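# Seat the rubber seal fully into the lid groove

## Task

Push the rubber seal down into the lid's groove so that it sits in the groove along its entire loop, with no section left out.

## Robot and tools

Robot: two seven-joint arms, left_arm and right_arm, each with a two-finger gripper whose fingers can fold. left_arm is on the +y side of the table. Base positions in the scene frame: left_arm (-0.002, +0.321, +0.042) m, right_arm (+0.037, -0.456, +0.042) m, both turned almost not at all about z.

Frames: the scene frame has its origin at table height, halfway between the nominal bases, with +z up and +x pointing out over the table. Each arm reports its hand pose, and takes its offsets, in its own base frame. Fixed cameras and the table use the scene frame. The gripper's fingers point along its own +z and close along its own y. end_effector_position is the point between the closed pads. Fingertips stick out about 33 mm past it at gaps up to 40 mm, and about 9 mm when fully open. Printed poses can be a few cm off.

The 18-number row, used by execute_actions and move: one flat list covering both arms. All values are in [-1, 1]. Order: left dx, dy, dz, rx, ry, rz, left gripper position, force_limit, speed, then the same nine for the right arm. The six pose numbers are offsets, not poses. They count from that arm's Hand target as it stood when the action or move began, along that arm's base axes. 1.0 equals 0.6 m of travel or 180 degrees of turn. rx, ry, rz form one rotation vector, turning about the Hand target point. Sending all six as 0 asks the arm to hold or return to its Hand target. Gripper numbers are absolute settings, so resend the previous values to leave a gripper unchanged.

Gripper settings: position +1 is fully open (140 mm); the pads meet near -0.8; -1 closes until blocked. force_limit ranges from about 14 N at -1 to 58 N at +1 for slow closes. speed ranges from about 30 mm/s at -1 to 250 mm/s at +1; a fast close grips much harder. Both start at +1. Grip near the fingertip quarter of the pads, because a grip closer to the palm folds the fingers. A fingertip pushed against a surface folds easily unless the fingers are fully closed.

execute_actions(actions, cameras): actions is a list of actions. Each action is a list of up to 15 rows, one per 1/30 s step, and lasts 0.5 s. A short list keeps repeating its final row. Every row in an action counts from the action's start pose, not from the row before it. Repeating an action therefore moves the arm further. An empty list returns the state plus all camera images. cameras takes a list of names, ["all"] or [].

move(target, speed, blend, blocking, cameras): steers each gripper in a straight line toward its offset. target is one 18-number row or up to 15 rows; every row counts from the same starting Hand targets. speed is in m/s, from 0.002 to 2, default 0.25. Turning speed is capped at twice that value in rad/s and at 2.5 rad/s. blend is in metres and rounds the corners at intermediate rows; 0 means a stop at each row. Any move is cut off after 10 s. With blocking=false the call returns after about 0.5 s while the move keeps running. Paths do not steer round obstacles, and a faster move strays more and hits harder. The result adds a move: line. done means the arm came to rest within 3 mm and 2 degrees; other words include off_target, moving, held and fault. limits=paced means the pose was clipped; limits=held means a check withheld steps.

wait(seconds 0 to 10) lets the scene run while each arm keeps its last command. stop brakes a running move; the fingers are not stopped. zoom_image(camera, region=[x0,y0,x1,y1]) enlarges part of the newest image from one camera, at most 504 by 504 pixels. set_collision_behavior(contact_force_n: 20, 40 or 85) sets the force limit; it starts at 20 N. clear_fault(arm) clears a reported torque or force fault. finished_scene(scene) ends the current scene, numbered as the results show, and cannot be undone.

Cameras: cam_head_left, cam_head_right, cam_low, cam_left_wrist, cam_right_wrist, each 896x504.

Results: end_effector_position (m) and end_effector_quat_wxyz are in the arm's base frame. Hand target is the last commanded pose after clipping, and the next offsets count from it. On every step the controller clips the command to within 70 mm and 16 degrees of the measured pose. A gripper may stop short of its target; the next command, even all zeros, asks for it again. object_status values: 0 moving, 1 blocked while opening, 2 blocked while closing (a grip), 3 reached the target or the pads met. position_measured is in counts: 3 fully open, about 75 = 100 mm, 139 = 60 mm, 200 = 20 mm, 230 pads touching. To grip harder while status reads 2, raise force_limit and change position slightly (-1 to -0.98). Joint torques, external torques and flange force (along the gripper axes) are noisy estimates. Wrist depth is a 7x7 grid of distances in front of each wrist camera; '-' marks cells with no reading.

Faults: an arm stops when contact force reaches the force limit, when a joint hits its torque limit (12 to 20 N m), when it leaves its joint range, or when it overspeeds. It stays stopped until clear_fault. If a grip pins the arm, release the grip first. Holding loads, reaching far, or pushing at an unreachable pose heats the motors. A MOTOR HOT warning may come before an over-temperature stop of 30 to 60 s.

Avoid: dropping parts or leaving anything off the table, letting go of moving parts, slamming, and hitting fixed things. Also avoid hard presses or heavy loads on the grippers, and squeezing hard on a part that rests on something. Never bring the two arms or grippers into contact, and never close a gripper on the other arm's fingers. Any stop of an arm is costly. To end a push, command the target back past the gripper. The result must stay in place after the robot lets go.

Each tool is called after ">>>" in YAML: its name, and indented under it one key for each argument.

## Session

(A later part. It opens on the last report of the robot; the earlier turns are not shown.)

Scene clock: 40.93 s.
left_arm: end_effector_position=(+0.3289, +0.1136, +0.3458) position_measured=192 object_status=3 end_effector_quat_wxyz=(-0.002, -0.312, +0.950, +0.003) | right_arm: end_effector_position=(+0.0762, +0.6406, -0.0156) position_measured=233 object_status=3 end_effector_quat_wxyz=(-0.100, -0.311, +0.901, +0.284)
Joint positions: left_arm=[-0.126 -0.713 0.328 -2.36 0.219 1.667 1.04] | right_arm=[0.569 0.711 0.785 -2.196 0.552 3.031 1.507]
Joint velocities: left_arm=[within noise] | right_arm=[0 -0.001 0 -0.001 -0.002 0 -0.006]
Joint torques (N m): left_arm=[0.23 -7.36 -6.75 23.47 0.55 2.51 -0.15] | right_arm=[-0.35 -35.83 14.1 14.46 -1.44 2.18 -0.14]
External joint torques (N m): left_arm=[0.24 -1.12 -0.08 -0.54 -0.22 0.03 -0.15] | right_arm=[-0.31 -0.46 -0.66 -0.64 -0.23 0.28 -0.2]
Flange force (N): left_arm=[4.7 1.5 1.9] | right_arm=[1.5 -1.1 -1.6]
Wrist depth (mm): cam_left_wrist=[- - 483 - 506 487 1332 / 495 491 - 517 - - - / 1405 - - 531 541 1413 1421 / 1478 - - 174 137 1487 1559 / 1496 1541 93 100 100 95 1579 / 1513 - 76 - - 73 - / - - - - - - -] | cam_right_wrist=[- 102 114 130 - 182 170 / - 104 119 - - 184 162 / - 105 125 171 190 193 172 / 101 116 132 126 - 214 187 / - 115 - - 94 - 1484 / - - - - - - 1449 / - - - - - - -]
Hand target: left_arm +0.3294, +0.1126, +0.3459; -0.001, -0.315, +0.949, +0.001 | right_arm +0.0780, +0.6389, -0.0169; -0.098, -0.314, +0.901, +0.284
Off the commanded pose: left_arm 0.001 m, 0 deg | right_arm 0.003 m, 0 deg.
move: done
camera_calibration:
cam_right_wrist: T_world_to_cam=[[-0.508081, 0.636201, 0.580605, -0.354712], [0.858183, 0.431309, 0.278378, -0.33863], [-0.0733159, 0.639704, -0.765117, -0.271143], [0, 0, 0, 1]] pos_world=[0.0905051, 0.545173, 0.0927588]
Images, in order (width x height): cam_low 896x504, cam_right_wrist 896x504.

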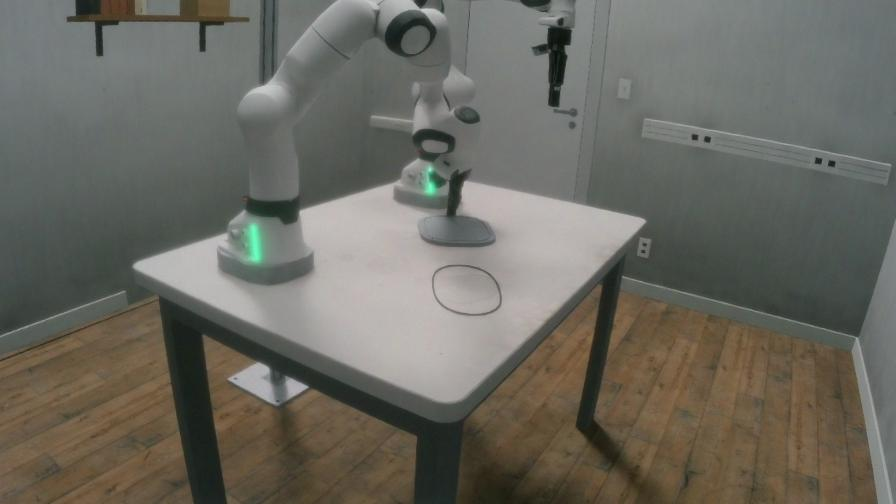

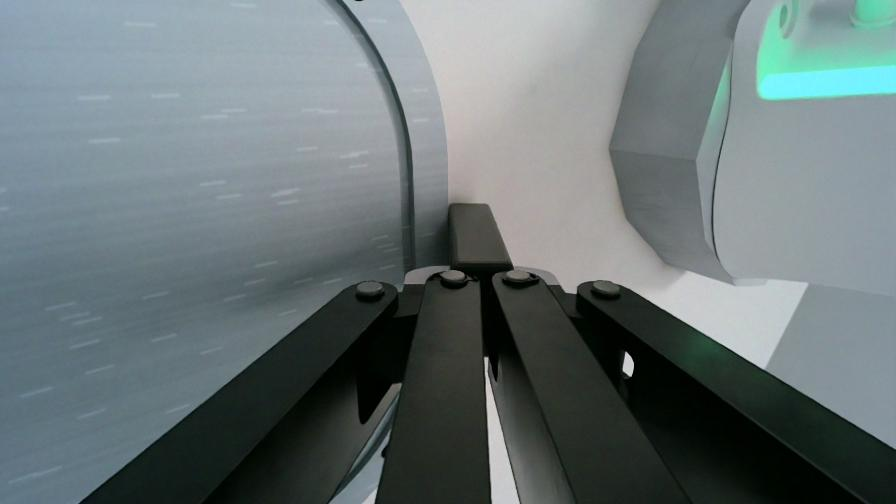

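>>> move:
  target: [0,0,0,0,0,0,-0.5,1,0,0.0854,-0.1079,0,0,0,0,-1,-1,0]
  speed: 0.06
  cameras: ["cam_right_wrist","cam_low"]

Scene clock: 43.20 s.
left_arm: end_effector_position=(+0.3289, +0.1136, +0.3458) position_measured=192 object_status=3 end_effector_quat_wxyz=(-0.002, -0.312, +0.950, +0.003) | right_arm: end_effector_position=(+0.1287, +0.5784, -0.0139) position_measured=233 object_status=3 end_effector_quat_wxyz=(-0.097, -0.311, +0.901, +0.286)
Joint positions: left_arm=[-0.126 -0.713 0.328 -2.36 0.219 1.667 1.04] | right_arm=[0.291 0.679 0.897 -2.339 0.508 3.018 1.411]
Joint velocities: left_arm=[within noise] | right_arm=[0.001 0.001 -0.001 -0.001 -0.001 0 -0.007]
Joint torques (N m): left_arm=[0.25 -7.33 -6.79 23.54 0.55 2.49 -0.18] | right_arm=[-0.87 -30.14 12.82 11.96 -1.35 1.55 -0.32]
External joint torques (N m): left_arm=[0.19 -1.09 -0.2 -0.45 -0.24 0.02 -0.18] | right_arm=[-1.01 0.1 -2.45 -1.77 -0.13 -0.21 -0.38]
Flange force (N): left_arm=[4.6 1.2 1.5] | right_arm=[0.8 -4.1 -1.0]
Wrist depth (mm): cam_left_wrist=[- - - - - - 1318 / - - - 510 - - 1311 / - - - - - 1421 1429 / 1478 554 - 133 119 1513 1522 / 1550 - 93 100 100 94 1569 / - - 76 - - 73 1504 / - - - - - - -] | cam_right_wrist=[- 98 113 - - - 218 / - 104 119 - - - 219 / - 107 126 - 207 259 233 / - 116 132 140 - 288 259 / - 115 - - 94 - 1775 / - - - - - - 1458 / - - - - - - -]
Hand target: left_arm +0.3294, +0.1126, +0.3459; -0.001, -0.315, +0.949, +0.001 | right_arm +0.1293, +0.5742, -0.0169; -0.098, -0.314, +0.901, +0.284
Off the commanded pose: left_arm 0.001 m, 0 deg | right_arm 0.005 m, 0 deg.
move: off_target (right_arm)
camera_calibration:
cam_right_wrist: T_world_to_cam=[[-0.509644, 0.634306, 0.581308, -0.288143], [0.857629, 0.428567, 0.284259, -0.355618], [-0.0688223, 0.643417, -0.762416, -0.228882], [0, 0, 0, 1]] pos_world=[0.142386, 0.482443, 0.0940843]
Images, in order (width x height): cam_low 896x504, cam_right_wrist 896x504.

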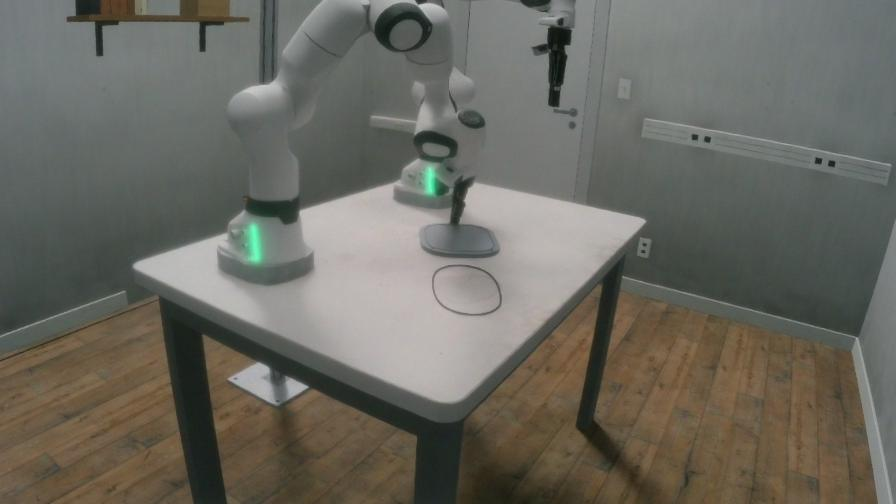

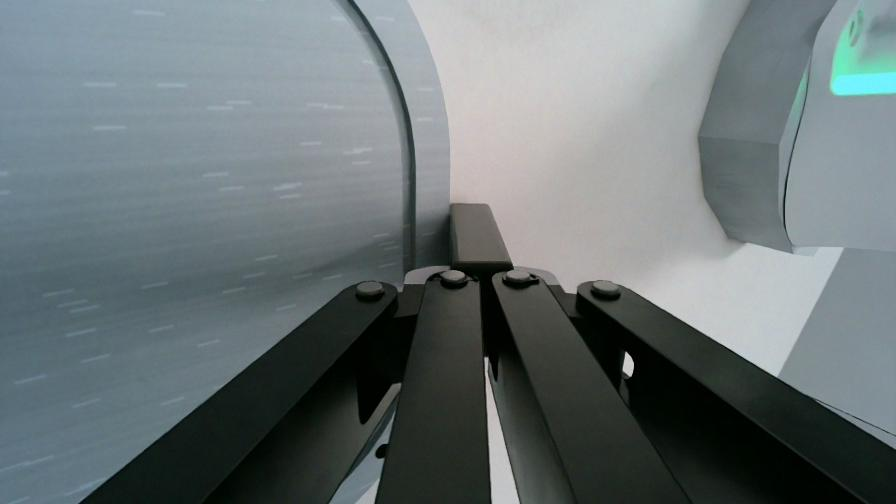

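>>> move:
  target:
    - [0,0,0,0,0,0,-0.5,1,0,0.0854,-0.1079,0,0,0,0,-1,-1,0]
    - [0,0,0,0,0,0,-0.5,1,0,0.079,-0.0998,0,0,0,0,-1,-1,0]
  speed: 0.06
  cameras: ["cam_right_wrist","cam_low"]

>>> move:
  target:
    - [0,0,0,0,0,0,-0.5,1,0,-0.01,0.012,0.02,0,0,0,-1,-1,0]
    - [0,0,0,0,0,0,-0.5,1,0,-0.01,0.012,0.3,-0.1524,-0.1207,0,-1,-1,0]
    - [0,0,0,0,0,0,-0.5,1,0,0.1,-0.4,0.35,-0.1524,-0.1207,0,-1,-1,0]
  speed: [0.06,0.2,0.25]
  cameras: ["all"]

>>> zoom_image:
  camera: "cam_head_left"
  region: [440, 280, 720, 460]

Scene clock: 45.73 s.
left_arm: end_effector_position=(+0.3289, +0.1136, +0.3458) position_measured=192 object_status=3 end_effector_quat_wxyz=(-0.002, -0.312, +0.950, +0.003) | right_arm: end_effector_position=(+0.1792, +0.5164, -0.0128) position_measured=233 object_status=3 end_effector_quat_wxyz=(-0.095, -0.314, +0.901, +0.285)
Joint positions: left_arm=[-0.126 -0.713 0.328 -2.36 0.219 1.667 1.04] | right_arm=[0.037 0.646 0.967 -2.436 0.443 2.959 1.327]
Joint torques (N m): left_arm=[0.21 -7.36 -6.72 23.45 0.56 2.5 -0.13] | right_arm=[4.19 -21.69 10.46 11.29 -1.05 2.24 0.05]
External joint torques (N m): left_arm=[0.2 -1.25 -0.08 -0.48 -0.22 0.04 -0.13] | right_arm=[4.21 4.78 -4.32 -1.7 0.04 0.57 -0.01]
Flange force (N): left_arm=[4.9 1.7 1.8] | right_arm=[-14.0 -4.9 35.2]
Wrist depth (mm): cam_left_wrist=[477 480 - - - - 1260 / - - - - - 506 1353 / 550 - - - 532 1413 1461 / 1453 - - 134 558 1504 1487 / 1588 - 93 114 98 95 1672 / 1496 - 76 - - 73 69 / - - - - - - -] | cam_right_wrist=[- 98 114 - - - 269 / - 104 119 136 - - 275 / - 105 125 - - - 274 / - 116 132 142 222 - 403 / - 115 - - 94 - 1416 / - - - - - - 1540 / - - - - - - -]
Hand target: left_arm +0.3294, +0.1126, +0.3459; -0.001, -0.315, +0.949, +0.001 | right_arm +0.1767, +0.5143, -0.0169; -0.098, -0.314, +0.901, +0.284
Off the commanded pose: left_arm 0.001 m, 0 deg | right_arm 0.005 m, 0 deg.
move: off_target (right_arm)
camera_calibration:
cam_right_wrist: T_world_to_cam=[[-0.515947, 0.63134, 0.578972, -0.221123], [0.853914, 0.432744, 0.289074, -0.374058], [-0.0680433, 0.643539, -0.762383, -0.184884], [0, 0, 0, 1]] pos_world=[0.192746, 0.420455, 0.0952016]
Images, in order (width x height): cam_low 896x504, cam_right_wrist 896x504.

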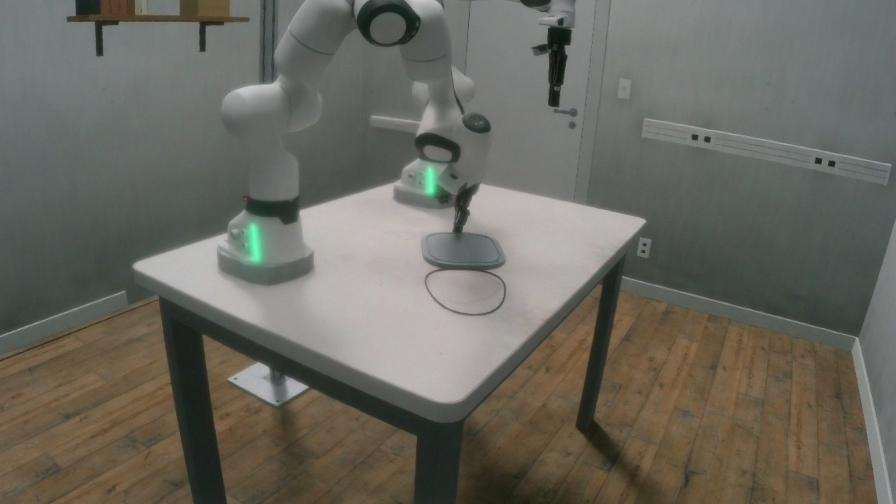

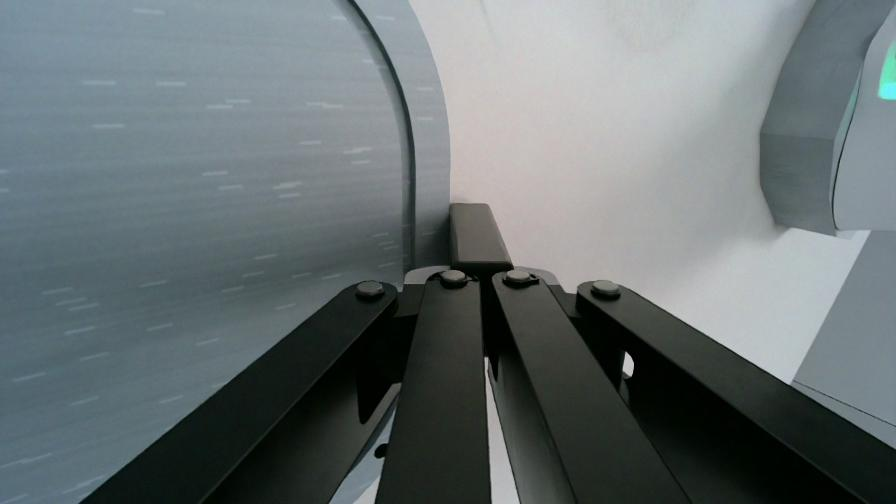

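Scene clock: 51.50 s.
left_arm: end_effector_position=(+0.3289, +0.1136, +0.3458) position_measured=192 object_status=3 end_effector_quat_wxyz=(-0.002, -0.312, +0.950, +0.003) | right_arm: end_effector_position=(+0.2373, +0.2758, +0.1940) position_measured=233 object_status=3 end_effector_quat_wxyz=(+0.002, -0.325, +0.946, +0.002)
Joint positions: left_arm=[-0.126 -0.713 0.328 -2.36 0.219 1.667 1.04] | right_arm=[0.527 -0.579 0.321 -2.675 0.205 2.115 1.601]
Joint velocities: left_arm=[within noise] | right_arm=[-0.001 0 0 -0.001 0 0 -0.008]
Joint torques (N m): left_arm=[0.24 -7.34 -6.69 23.45 0.57 2.49 -0.13] | right_arm=[1.41 -10.74 -5.42 23.77 0.46 2.25 -0.27]
External joint torques (N m): left_arm=[0.31 -1.2 0.05 -0.53 -0.21 0.01 -0.13] | right_arm=[1.33 -0.19 -0.83 0.04 -0.26 -0.21 -0.27]
Flange force (N): left_arm=[4.8 1.9 1.9] | right_arm=[2.2 -0.9 -1.4]
Wrist depth (mm): cam_left_wrist=[- 492 - - - - 1279 / 525 506 528 - - - 1332 / - - - - - 1461 1421 / 1541 - - 134 135 1504 1496 / 1579 1531 93 99 100 95 1598 / - - 76 - - 73 - / - - - - - - -] | cam_right_wrist=[- - - - - - - / - - - - - - - / - - - - 353 - - / - - - 126 388 - - / 1256 - - - 94 - - / 1416 - - - - - - / - - - - - - -]
Hand target: left_arm +0.3294, +0.1126, +0.3459; -0.001, -0.315, +0.949, +0.001 | right_arm +0.2367, +0.2743, +0.1931; +0.001, -0.329, +0.944, +0.000
Off the commanded pose: left_arm 0.001 m, 0 deg | right_arm 0.002 m, 1 deg.
move: done
camera_calibration:
cam_left_wrist: T_world_to_cam=[[-0.600066, 0.79978, 0.016521, 0.109701], [0.760519, 0.563961, 0.321805, -0.416457], [0.248056, 0.205668, -0.946662, 0.360842], [0, 0, 0, 1]] pos_world=[0.293042, 0.0729155, 0.473801]
cam_right_wrist: T_world_to_cam=[[-0.621238, 0.783566, 0.00938288, -0.0655047], [0.737714, 0.580762, 0.34423, -0.403369], [0.264277, 0.22077, -0.938839, 0.203543], [0, 0, 0, 1]] pos_world=[0.203085, 0.240653, 0.330561]

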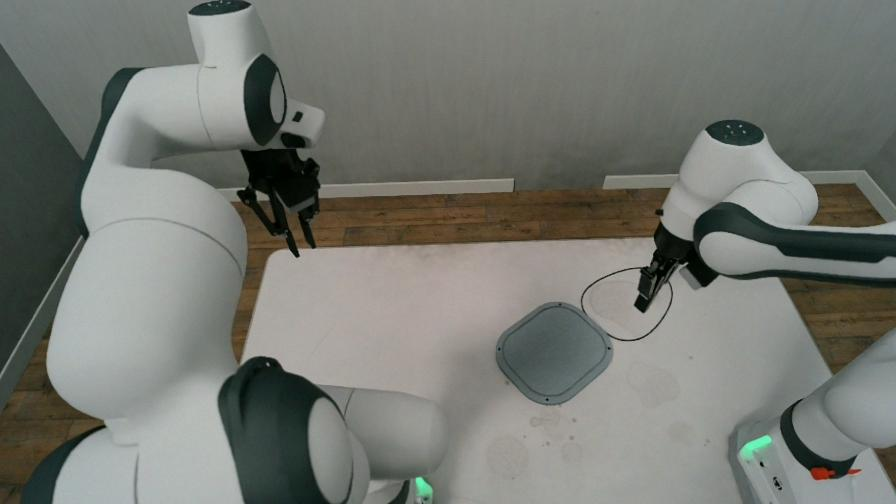

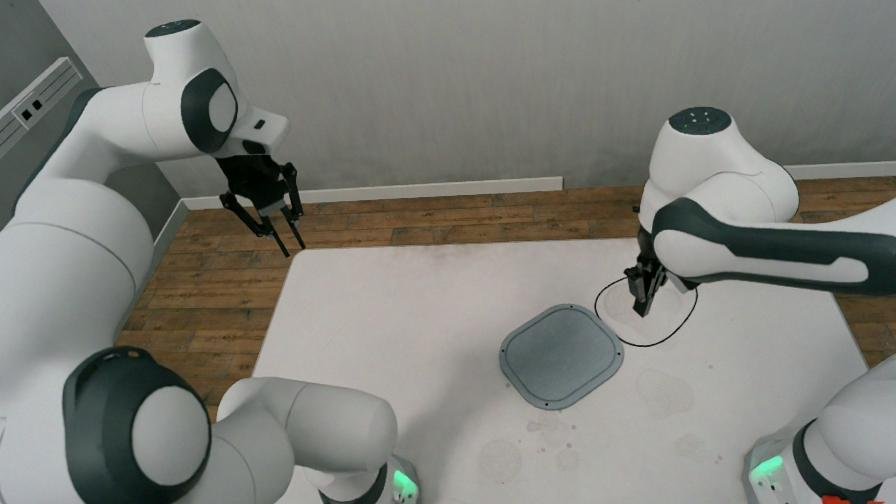

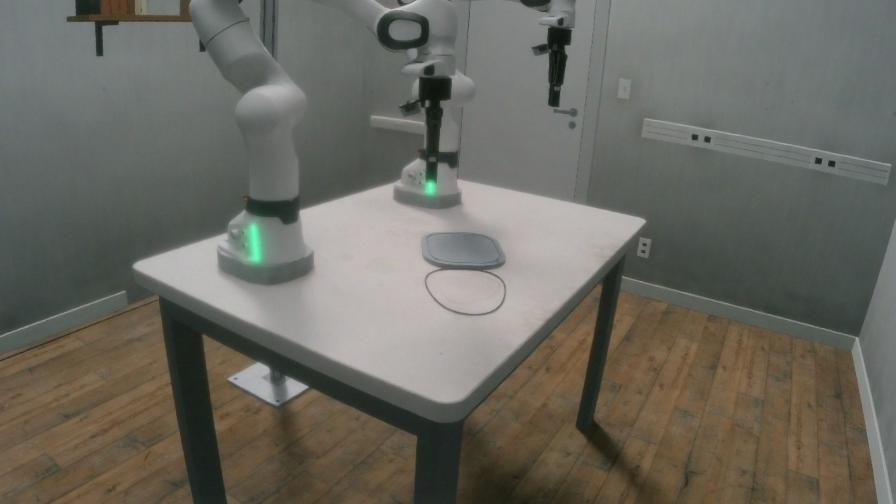

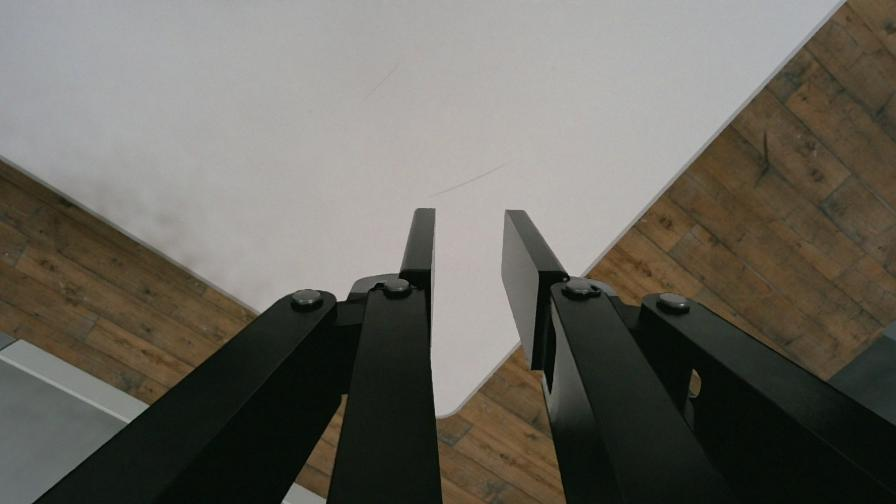

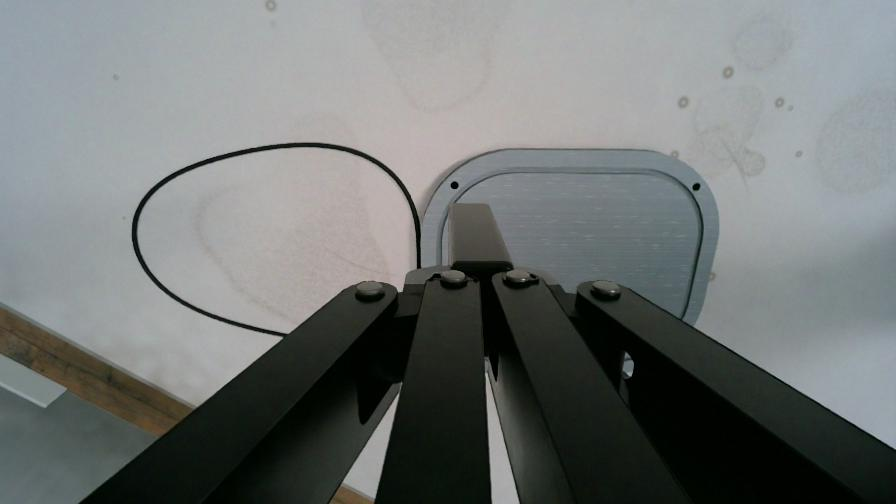

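Scaled by 1.800 from the camera's 896x504 image, which has a finer 1280x720 frame.

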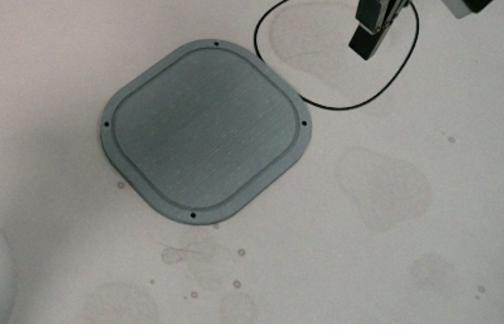

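>>> move:
  target: [0,0,0,0,0,0,-0.5,1,0,0.3793,-0.3015,-0.2385,0,0,-0.008,-0.5,1,0]
  speed: 0.2
  cameras: ["cam_right_wrist"]

Scene clock: 55.90 s.
left_arm: end_effector_position=(+0.3289, +0.1136, +0.3458) position_measured=192 object_status=3 end_effector_quat_wxyz=(-0.002, -0.312, +0.950, +0.003) | right_arm: end_effector_position=(+0.4632, +0.0933, +0.0503) position_measured=192 object_status=3 end_effector_quat_wxyz=(+0.000, -0.316, +0.949, -0.001)
Joint positions: left_arm=[-0.126 -0.713 0.328 -2.36 0.219 1.667 1.04] | right_arm=[0.227 0.066 -0.027 -2.489 -0.002 2.555 1.129]
Joint velocities: left_arm=[within noise] | right_arm=[-0.001 0 0 -0.001 -0.001 0 -0.006]
Joint torques (N m): left_arm=[0.25 -7.36 -6.82 23.44 0.58 2.5 -0.15] | right_arm=[0.51 -29.2 0.11 20.25 0.74 2.67 -0.15]
External joint torques (N m): left_arm=[0.21 -1.13 -0.2 -0.54 -0.21 0.03 -0.15] | right_arm=[0.48 0.42 0.07 0.83 0.31 0.18 -0.15]
Flange force (N): left_arm=[4.9 1.4 1.8] | right_arm=[-3.4 -1.4 1.3]
Wrist depth (mm): cam_left_wrist=[- - - - - - 1285 / - 523 - - - - 1360 / - - - - - 1437 1405 / 1513 - - 135 137 1504 1496 / 1550 1531 93 99 100 95 1598 / - - 76 - - 73 1513 / - - - - - - -] | cam_right_wrist=[- - 206 - - - - / - - - - - - - / - 232 - - - - - / - - - 127 - - - / 1166 - 87 - - - - / - - - - - - - / - - - - - - -]
Hand target: left_arm +0.3294, +0.1126, +0.3459; -0.001, -0.315, +0.949, +0.001 | right_arm +0.4642, +0.0934, +0.0500; +0.001, -0.317, +0.948, +0.000
Off the commanded pose: left_arm 0.001 m, 0 deg | right_arm 0.001 m, 0 deg.
move: done
camera_calibration:
cam_right_wrist: T_world_to_cam=[[-0.606856, 0.794797, 0.00476139, 0.211699], [0.748715, 0.56964, 0.339021, -0.418365], [0.266741, 0.209302, -0.940767, 0.049213], [0, 0, 0, 1]] pos_world=[0.42858, 0.0597594, 0.187124]
Images, in order (width x height): cam_right_wrist 896x504.

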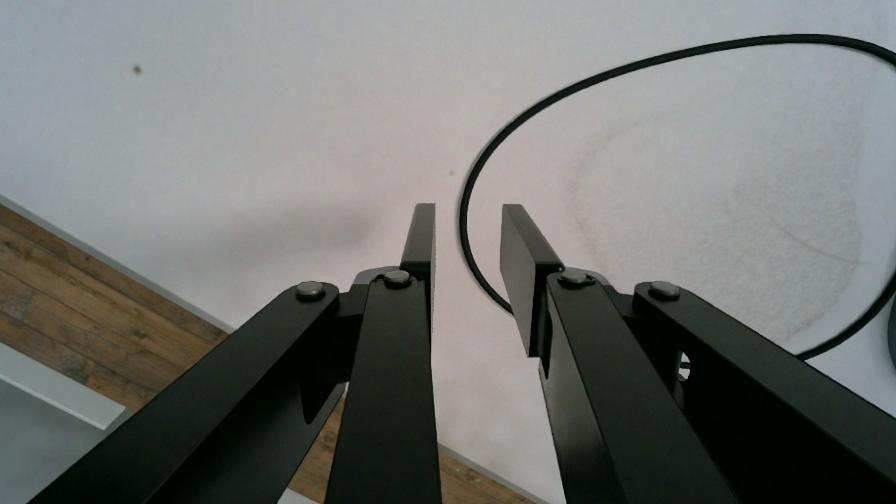

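>>> move:
  target:
    - [0,0,0,0,0,0,-0.5,1,0,0.0142,0.0045,-0.08,0,0,0,-0.5,1,0]
    - [0,0,0,0,0,0,-0.5,1,0,0.0142,0.0045,-0.106,0,0,0,-0.5,-1,0]
  speed: [0.1,0.03]

>>> execute_actions:
  actions:
    - [[0,0,0,0,0,0,-0.5,1,0,0,0,0,0,0,0,-1,-1,-1]]
    - [[0,0,0,0,0,0,-0.5,1,0,0,0,0,0,0,0,-1,-1,-1]]
    - [[0,0,0,0,0,0,-0.5,1,0,0,0,0,0,0,0,-1,-1,-1]]
    - [[0,0,0,0,0,0,-0.5,1,0,0,0,0,0,0,0,-1,-1,-1]]
  cameras: ["cam_right_wrist"]

Scene clock: 58.97 s.
left_arm: end_effector_position=(+0.3289, +0.1136, +0.3458) position_measured=192 object_status=3 end_effector_quat_wxyz=(-0.002, -0.312, +0.950, +0.003) | right_arm: end_effector_position=(+0.4717, +0.0962, -0.0133) position_measured=192 object_status=3 end_effector_quat_wxyz=(+0.000, -0.317, +0.948, -0.001)
Joint positions: left_arm=[-0.126 -0.713 0.328 -2.36 0.219 1.667 1.04] | right_arm=[0.222 0.248 -0.019 -2.461 0.007 2.708 1.124]
Joint torques (N m): left_arm=[0.23 -7.32 -6.74 23.45 0.56 2.49 -0.17] | right_arm=[-0.07 -32.97 0.4 17.71 0.35 2.68 -0.21]
External joint torques (N m): left_arm=[0.25 -1.13 -0.04 -0.54 -0.22 0.02 -0.17] | right_arm=[-0.08 0.26 0.31 0.74 0.02 0.2 -0.21]
Flange force (N): left_arm=[4.7 1.6 1.8] | right_arm=[-2.3 -1.6 1.4]
Wrist depth (mm): cam_left_wrist=[- - - - - - 1325 / - - - - - - 1360 / - - - - - 1285 1437 / 1478 - - 153 152 1360 1513 / 1569 1559 93 100 100 90 1608 / - - 76 - - 73 69 / - - - - - - -] | cam_right_wrist=[- 150 - - - - - / - - - - - 157 - / - 167 - - - - - / - - 179 125 171 - - / - - 87 - - - - / - - - - - - - / - - - - - - -]
Hand target: left_arm +0.3294, +0.1126, +0.3459; -0.001, -0.315, +0.949, +0.001 | right_arm +0.4728, +0.0961, -0.0136; +0.001, -0.317, +0.948, +0.000
Off the commanded pose: left_arm 0.001 m, 0 deg | right_arm 0.001 m, 0 deg.
move: done

Scene clock: 61.17 s.
left_arm: end_effector_position=(+0.3289, +0.1136, +0.3458) position_measured=192 object_status=3 end_effector_quat_wxyz=(-0.002, -0.312, +0.950, +0.003) | right_arm: end_effector_position=(+0.4717, +0.0962, -0.0133) position_measured=225 object_status=2 end_effector_quat_wxyz=(+0.000, -0.317, +0.948, -0.001)
Joint positions: left_arm=[-0.126 -0.713 0.328 -2.36 0.219 1.667 1.04] | right_arm=[0.221 0.248 -0.018 -2.461 0.007 2.708 1.124]
Joint torques (N m): left_arm=[0.22 -7.34 -6.8 23.52 0.53 2.5 -0.18] | right_arm=[0.3 -32.96 0.41 17.73 0.34 2.67 -0.16]
External joint torques (N m): left_arm=[0.23 -1.04 -0.1 -0.58 -0.25 0.01 -0.19] | right_arm=[0.29 0.19 0.31 0.81 0.01 0.2 -0.16]
External joint torques at the end of the 1st action: left_arm=[0.27 -1.15 -0.11 -0.52 -0.21 0.01 -0.14] | right_arm=[0.39 0.27 -0.27 0.71 0.03 0.21 -0.18]
External joint torques at the end of the 2nd action: left_arm=[0.31 -1.15 -0.01 -0.48 -0.25 0.02 -0.16] | right_arm=[0.36 0.25 0.29 0.7 0.03 0.2 -0.17]
External joint torques at the end of the 3rd action: left_arm=[0.23 -0.99 -0.15 -0.6 -0.24 0.02 -0.12] | right_arm=[0.41 0.28 0.39 0.68 0.02 0.18 -0.16]
Flange force (N): left_arm=[4.7 1.3 1.9] | right_arm=[-2.7 -1.0 1.2]
Flange force at the end of the 1st action (N): left_arm=[4.8 1.6 1.8] | right_arm=[-2.4 -1.1 1.4]
Flange force at the end of the 2nd action (N): left_arm=[4.6 1.6 1.7] | right_arm=[-2.4 -0.8 1.4]
Flange force at the end of the 3rd action (N): left_arm=[4.5 1.3 1.9] | right_arm=[-2.5 -0.7 1.4]
Wrist depth (mm): cam_left_wrist=[- 483 - - - - - / - - - - - - - / - - - 531 - 1397 1421 / 1550 1650 - 135 135 1522 1496 / 1522 1504 93 100 100 95 1619 / - - 76 - - 73 69 / - - - - - - -] | cam_right_wrist=[- - - - 152 - 152 / - 159 - 159 - - - / - - 167 - 167 164 - / - 180 - 126 - - - / - 191 - - 94 187 - / 1155 - - - - - - / - - - - - - -]
Hand target: left_arm +0.3294, +0.1126, +0.3459; -0.001, -0.315, +0.949, +0.001 | right_arm +0.4728, +0.0961, -0.0136; +0.001, -0.317, +0.948, +0.000
Off the commanded pose: left_arm 0.001 m, 0 deg | right_arm 0.001 m, 0 deg.
camera_calibration:
cam_right_wrist: T_world_to_cam=[[-0.608002, 0.793913, 0.00590089, 0.215489], [0.747997, 0.570315, 0.339472, -0.40456], [0.266146, 0.210814, -0.940598, -0.0133269], [0, 0, 0, 1]] pos_world=[0.437174, 0.0624563, 0.12353]
Images, in order (width x height): cam_right_wrist 896x504.

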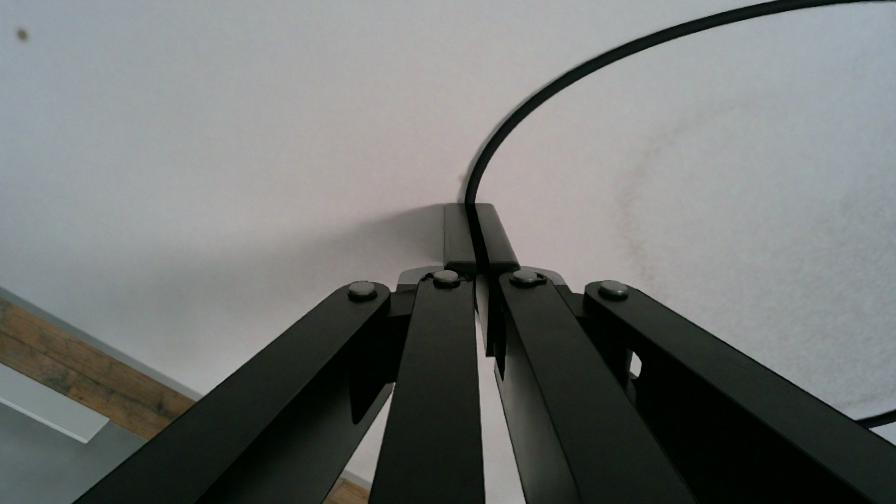

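>>> move:
  target:
    - [0,0,0,0,0,0,-0.5,1,0,0,0,0.5,0,0,0,-1,-1,-1]
  speed: 0.12
  cameras: ["cam_low","cam_head_right","cam_right_wrist"]

Scene clock: 64.90 s.
left_arm: end_effector_position=(+0.3289, +0.1136, +0.3458) position_measured=192 object_status=3 end_effector_quat_wxyz=(-0.002, -0.312, +0.950, +0.003) | right_arm: end_effector_position=(+0.4728, +0.0972, +0.2860) position_measured=225 object_status=2 end_effector_quat_wxyz=(+0.002, -0.318, +0.948, +0.001)
Joint positions: left_arm=[-0.126 -0.713 0.328 -2.36 0.219 1.667 1.04] | right_arm=[0.221 -0.241 -0.018 -2.164 -0.001 1.927 1.126]
Joint velocities: left_arm=[within noise] | right_arm=[-0.001 -0.001 0 0 0.003 -0.004 -0.001]
Joint torques (N m): left_arm=[0.21 -7.35 -6.77 23.55 0.53 2.49 -0.12] | right_arm=[0.85 -24.47 0.24 25.76 0.51 2.25 0.2]
External joint torques (N m): left_arm=[0.25 -1.11 -0.06 -0.48 -0.25 0.02 -0.12] | right_arm=[0.85 -0.45 0.32 1.03 -0.23 -0.23 0.2]
Flange force (N): left_arm=[4.5 1.5 1.7] | right_arm=[-2.2 0.4 -3.0]
Wrist depth (mm): cam_left_wrist=[451 481 - 481 486 - 1375 / - 525 - - - - 1397 / - 493 - - - 1445 1421 / 1461 - - 134 136 1470 1522 / 1541 1559 93 100 100 90 1629 / - - 76 - - 73 68 / - - - - - - -] | cam_right_wrist=[1166 - - - - - - / 1207 - - - - - 439 / 1276 1331 - - - - - / 1408 1346 1324 126 - - - / 1368 1531 - - 94 - - / 1178 - - - - - - / - - - - - - -]
Hand target: left_arm +0.3294, +0.1126, +0.3459; -0.001, -0.315, +0.949, +0.001 | right_arm +0.4728, +0.0961, +0.2864; +0.001, -0.317, +0.948, +0.000
Off the commanded pose: left_arm 0.001 m, 0 deg | right_arm 0.001 m, 0 deg.
move: done
camera_calibration:
cam_right_wrist: T_world_to_cam=[[-0.610651, 0.79185, 0.00884173, 0.214158], [0.745375, 0.570968, 0.34411, -0.507716], [0.267435, 0.216722, -0.938888, 0.266104], [0, 0, 0, 1]] pos_world=[0.438049, 0.0626383, 0.422658]
Images, in order (width x height): cam_head_right 896x504, cam_low 896x504, cam_right_wrist 896x504.

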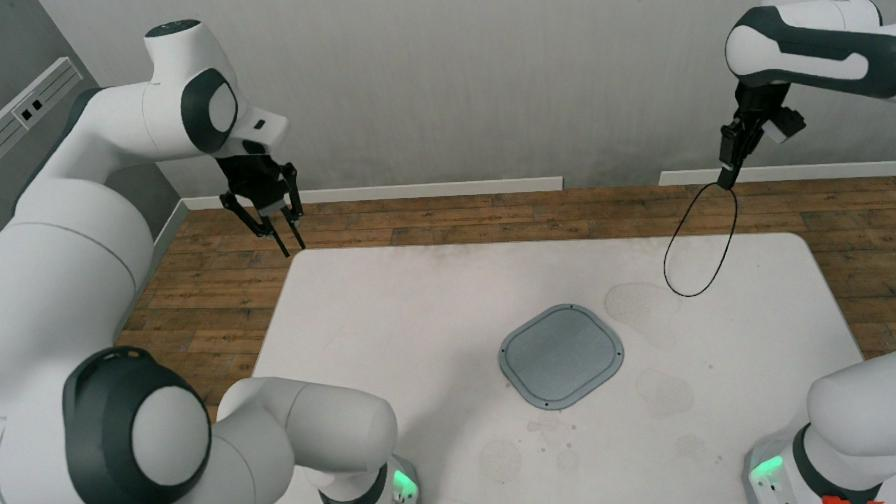

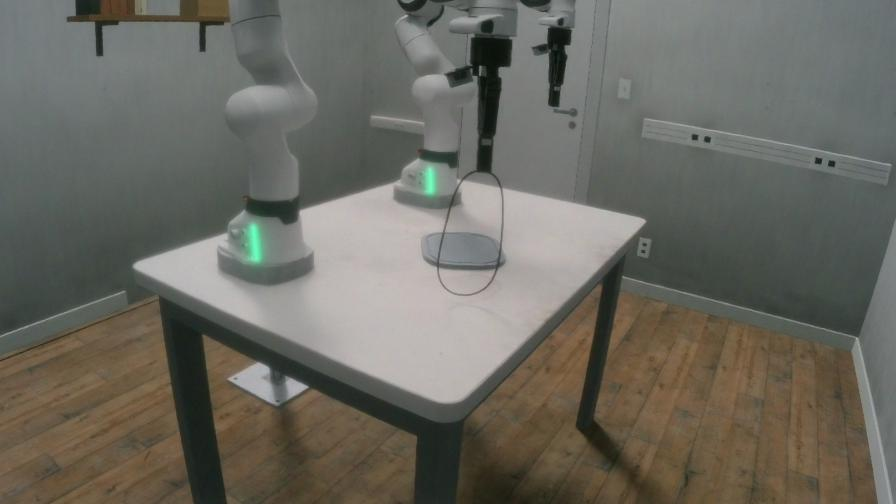

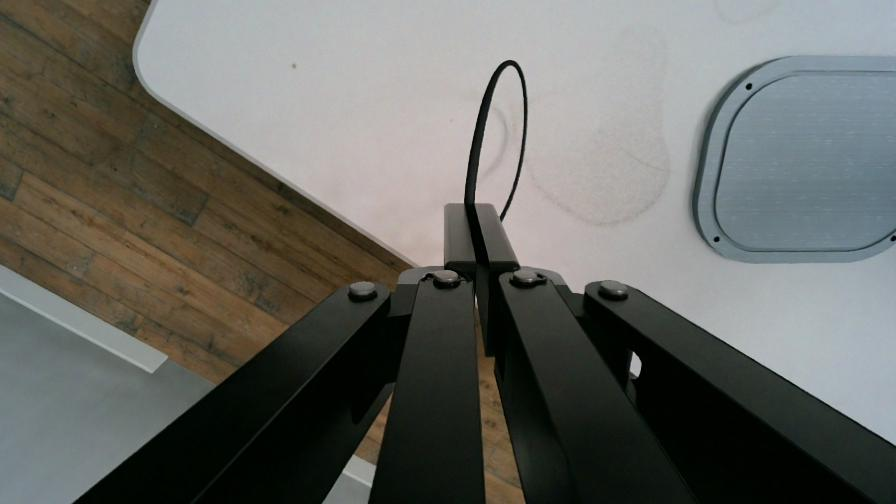

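>>> move:
  target:
    - [0,0,0,0,0,0,-0.5,1,0,-0.4147,0.629,0.04,0,0,0,-1,-1,-1]
  speed: 0.2
  cameras: ["cam_low","cam_right_wrist"]

Scene clock: 69.40 s.
left_arm: end_effector_position=(+0.3289, +0.1136, +0.3458) position_measured=192 object_status=3 end_effector_quat_wxyz=(-0.002, -0.312, +0.950, +0.003) | right_arm: end_effector_position=(+0.2228, +0.4743, +0.3106) position_measured=225 object_status=2 end_effector_quat_wxyz=(+0.001, -0.320, +0.948, +0.001)
Joint positions: left_arm=[-0.126 -0.713 0.328 -2.36 0.219 1.667 1.04] | right_arm=[0.349 -0.168 0.731 -1.975 0.117 1.85 1.961]
Joint velocities: left_arm=[within noise] | right_arm=[-0.001 0 0.001 0.001 0 0.001 0.005]
Joint torques (N m): left_arm=[0.25 -7.36 -6.7 23.43 0.55 2.5 -0.18] | right_arm=[0.38 -17.66 -3.93 25.65 0.56 2.16 0.24]
External joint torques (N m): left_arm=[0.28 -1.18 -0.01 -0.55 -0.23 0.02 -0.18] | right_arm=[0.42 0.47 -0.14 0.85 -0.26 -0.31 0.25]
Flange force (N): left_arm=[4.9 1.7 1.9] | right_arm=[-4.8 3.0 -2.6]
Wrist depth (mm): cam_left_wrist=[- 478 481 - - - 1429 / - 536 501 - - 514 1470 / - - - - - 1405 1397 / 1470 - - 135 137 1513 1487 / 1550 1559 93 100 100 95 1661 / 1487 - 76 630 - 73 72 / - - - - - - -] | cam_right_wrist=[436 - - - - - 388 / - 496 - - - - 397 / - - - - - - 503 / 1392 - - 126 544 511 513 / 1441 - - - 94 534 - / 1392 - - - - - - / - - - - - - -]
Hand target: left_arm +0.3294, +0.1126, +0.3459; -0.001, -0.315, +0.949, +0.001 | right_arm +0.2239, +0.4735, +0.3104; +0.001, -0.317, +0.948, +0.000
Off the commanded pose: left_arm 0.001 m, 0 deg | right_arm 0.001 m, 0 deg.
move: done
camera_calibration:
cam_right_wrist: T_world_to_cam=[[-0.612701, 0.79026, 0.00933495, -0.23621], [0.744479, 0.573162, 0.342398, -0.545344], [0.265233, 0.216737, -0.939509, 0.274955], [0, 0, 0, 1]] pos_world=[0.188344, 0.439645, 0.447253]
Images, in order (width x height): cam_low 896x504, cam_right_wrist 896x504.

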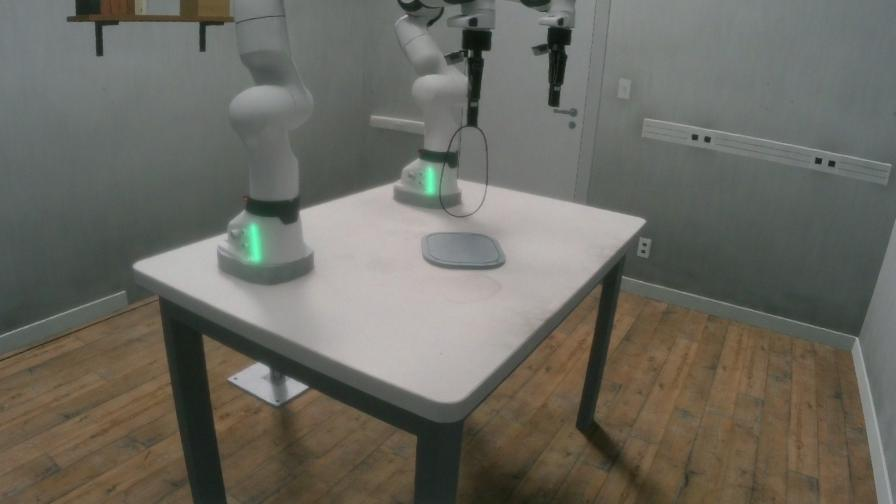

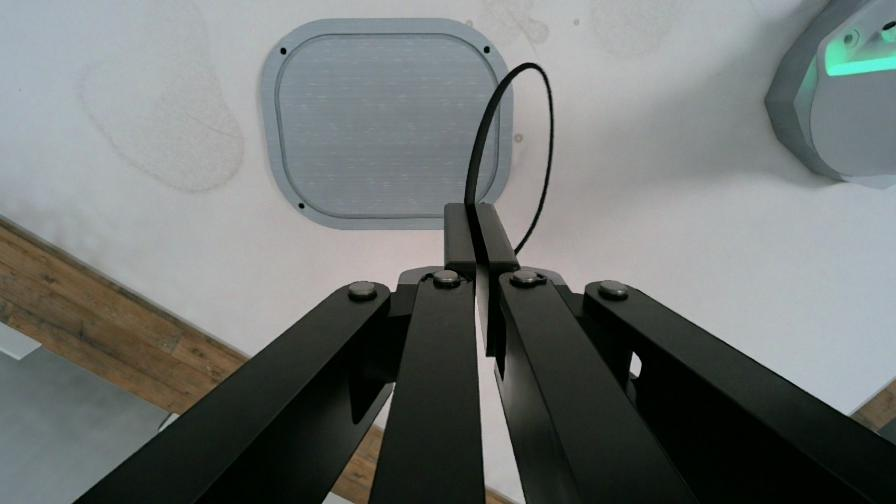

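>>> move:
  target:
    - [0,0,0,0,0,0,-0.5,1,0,0,-0.045,-0.1,0,0,0,-1,-1,-1]
    - [0,0,0,0,0,0,-0.5,1,0,0.05,-0.1117,-0.2333,0,0,0,-1,-1,-1]
    - [0,0,0,0,0,0,-0.5,1,0,0.11,-0.1917,-0.3667,0,0,0,-1,-1,-1]
  speed: 0.12
  blend: [0.02,0.02,0]
  cameras: ["cam_low","cam_right_wrist","cam_head_left"]

Scene clock: 73.10 s.
left_arm: end_effector_position=(+0.3289, +0.1136, +0.3458) position_measured=192 object_status=3 end_effector_quat_wxyz=(-0.002, -0.312, +0.950, +0.003) | right_arm: end_effector_position=(+0.2895, +0.3595, +0.0916) position_measured=225 object_status=2 end_effector_quat_wxyz=(+0.001, -0.314, +0.950, +0.000)
Joint positions: left_arm=[-0.126 -0.713 0.328 -2.36 0.219 1.667 1.04] | right_arm=[0.279 -0.069 0.618 -2.506 0.062 2.45 1.78]
Joint velocities: left_arm=[within noise] | right_arm=[0 0 0 -0.001 -0.001 0.004 -0.004]
Joint torques (N m): left_arm=[0.25 -7.34 -6.79 23.5 0.55 2.5 -0.16] | right_arm=[0.88 -20.42 -1.96 21.08 0.3 2.61 -0.14]
External joint torques (N m): left_arm=[0.28 -1.15 -0.1 -0.51 -0.23 0.02 -0.16] | right_arm=[0.83 0.43 -0.85 0.22 -0.24 0.15 -0.14]
Flange force (N): left_arm=[4.8 1.5 1.8] | right_arm=[-1.9 0.0 1.2]
Wrist depth (mm): cam_left_wrist=[- - - - - - 1298 / - - - - - 1445 1421 / 1353 - - - 552 1437 1437 / 1437 1504 - 153 134 1470 1453 / 1569 1522 93 112 100 95 1550 / - - 76 - - 73 68 / - - - - - - -] | cam_right_wrist=[- - - 230 232 231 242 / - - - 243 244 245 - / - - - 258 265 256 - / - - - 127 270 276 289 / - - - - 94 - - / - - - - - - - / - - - - - - -]
Hand target: left_arm +0.3294, +0.1126, +0.3459; -0.001, -0.315, +0.949, +0.001 | right_arm +0.2899, +0.3585, +0.0903; +0.001, -0.317, +0.948, +0.000
Off the commanded pose: left_arm 0.001 m, 0 deg | right_arm 0.002 m, 0 deg.
move: done
camera_calibration:
cam_right_wrist: T_world_to_cam=[[-0.602788, 0.797866, 0.00755894, -0.107989], [0.751449, 0.564483, 0.341589, -0.453081], [0.268275, 0.211586, -0.939819, 0.0774194], [0, 0, 0, 1]] pos_world=[0.254603, 0.325537, 0.228344]
Images, in order (width x height): cam_head_left 896x504, cam_low 896x504, cam_right_wrist 896x504.

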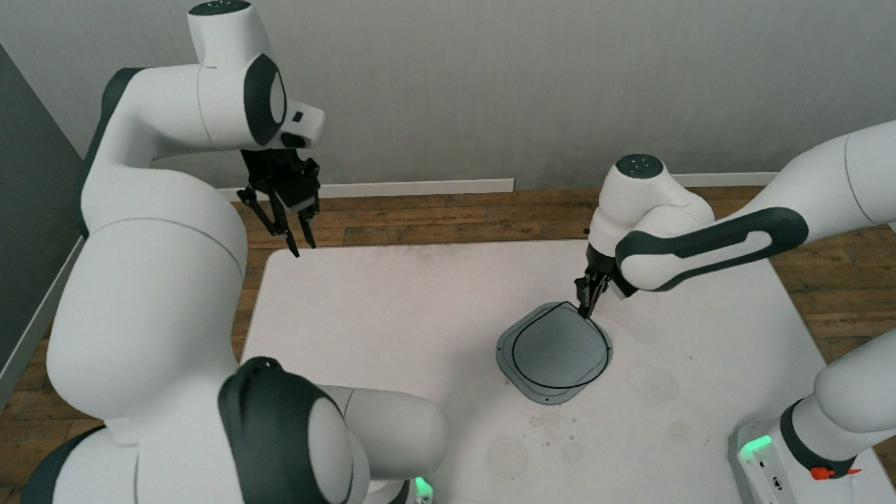

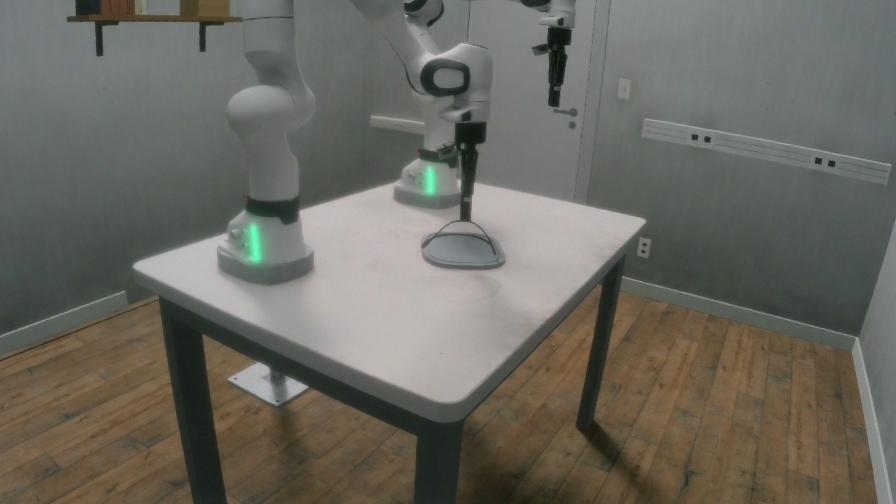

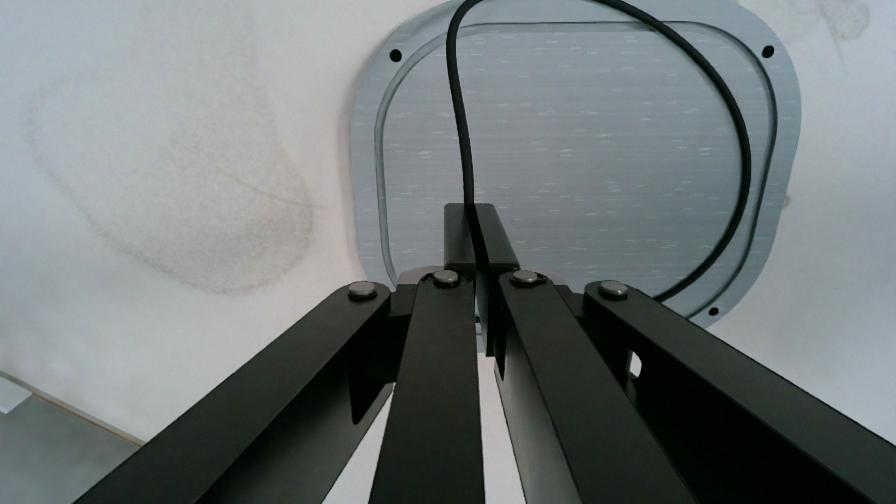

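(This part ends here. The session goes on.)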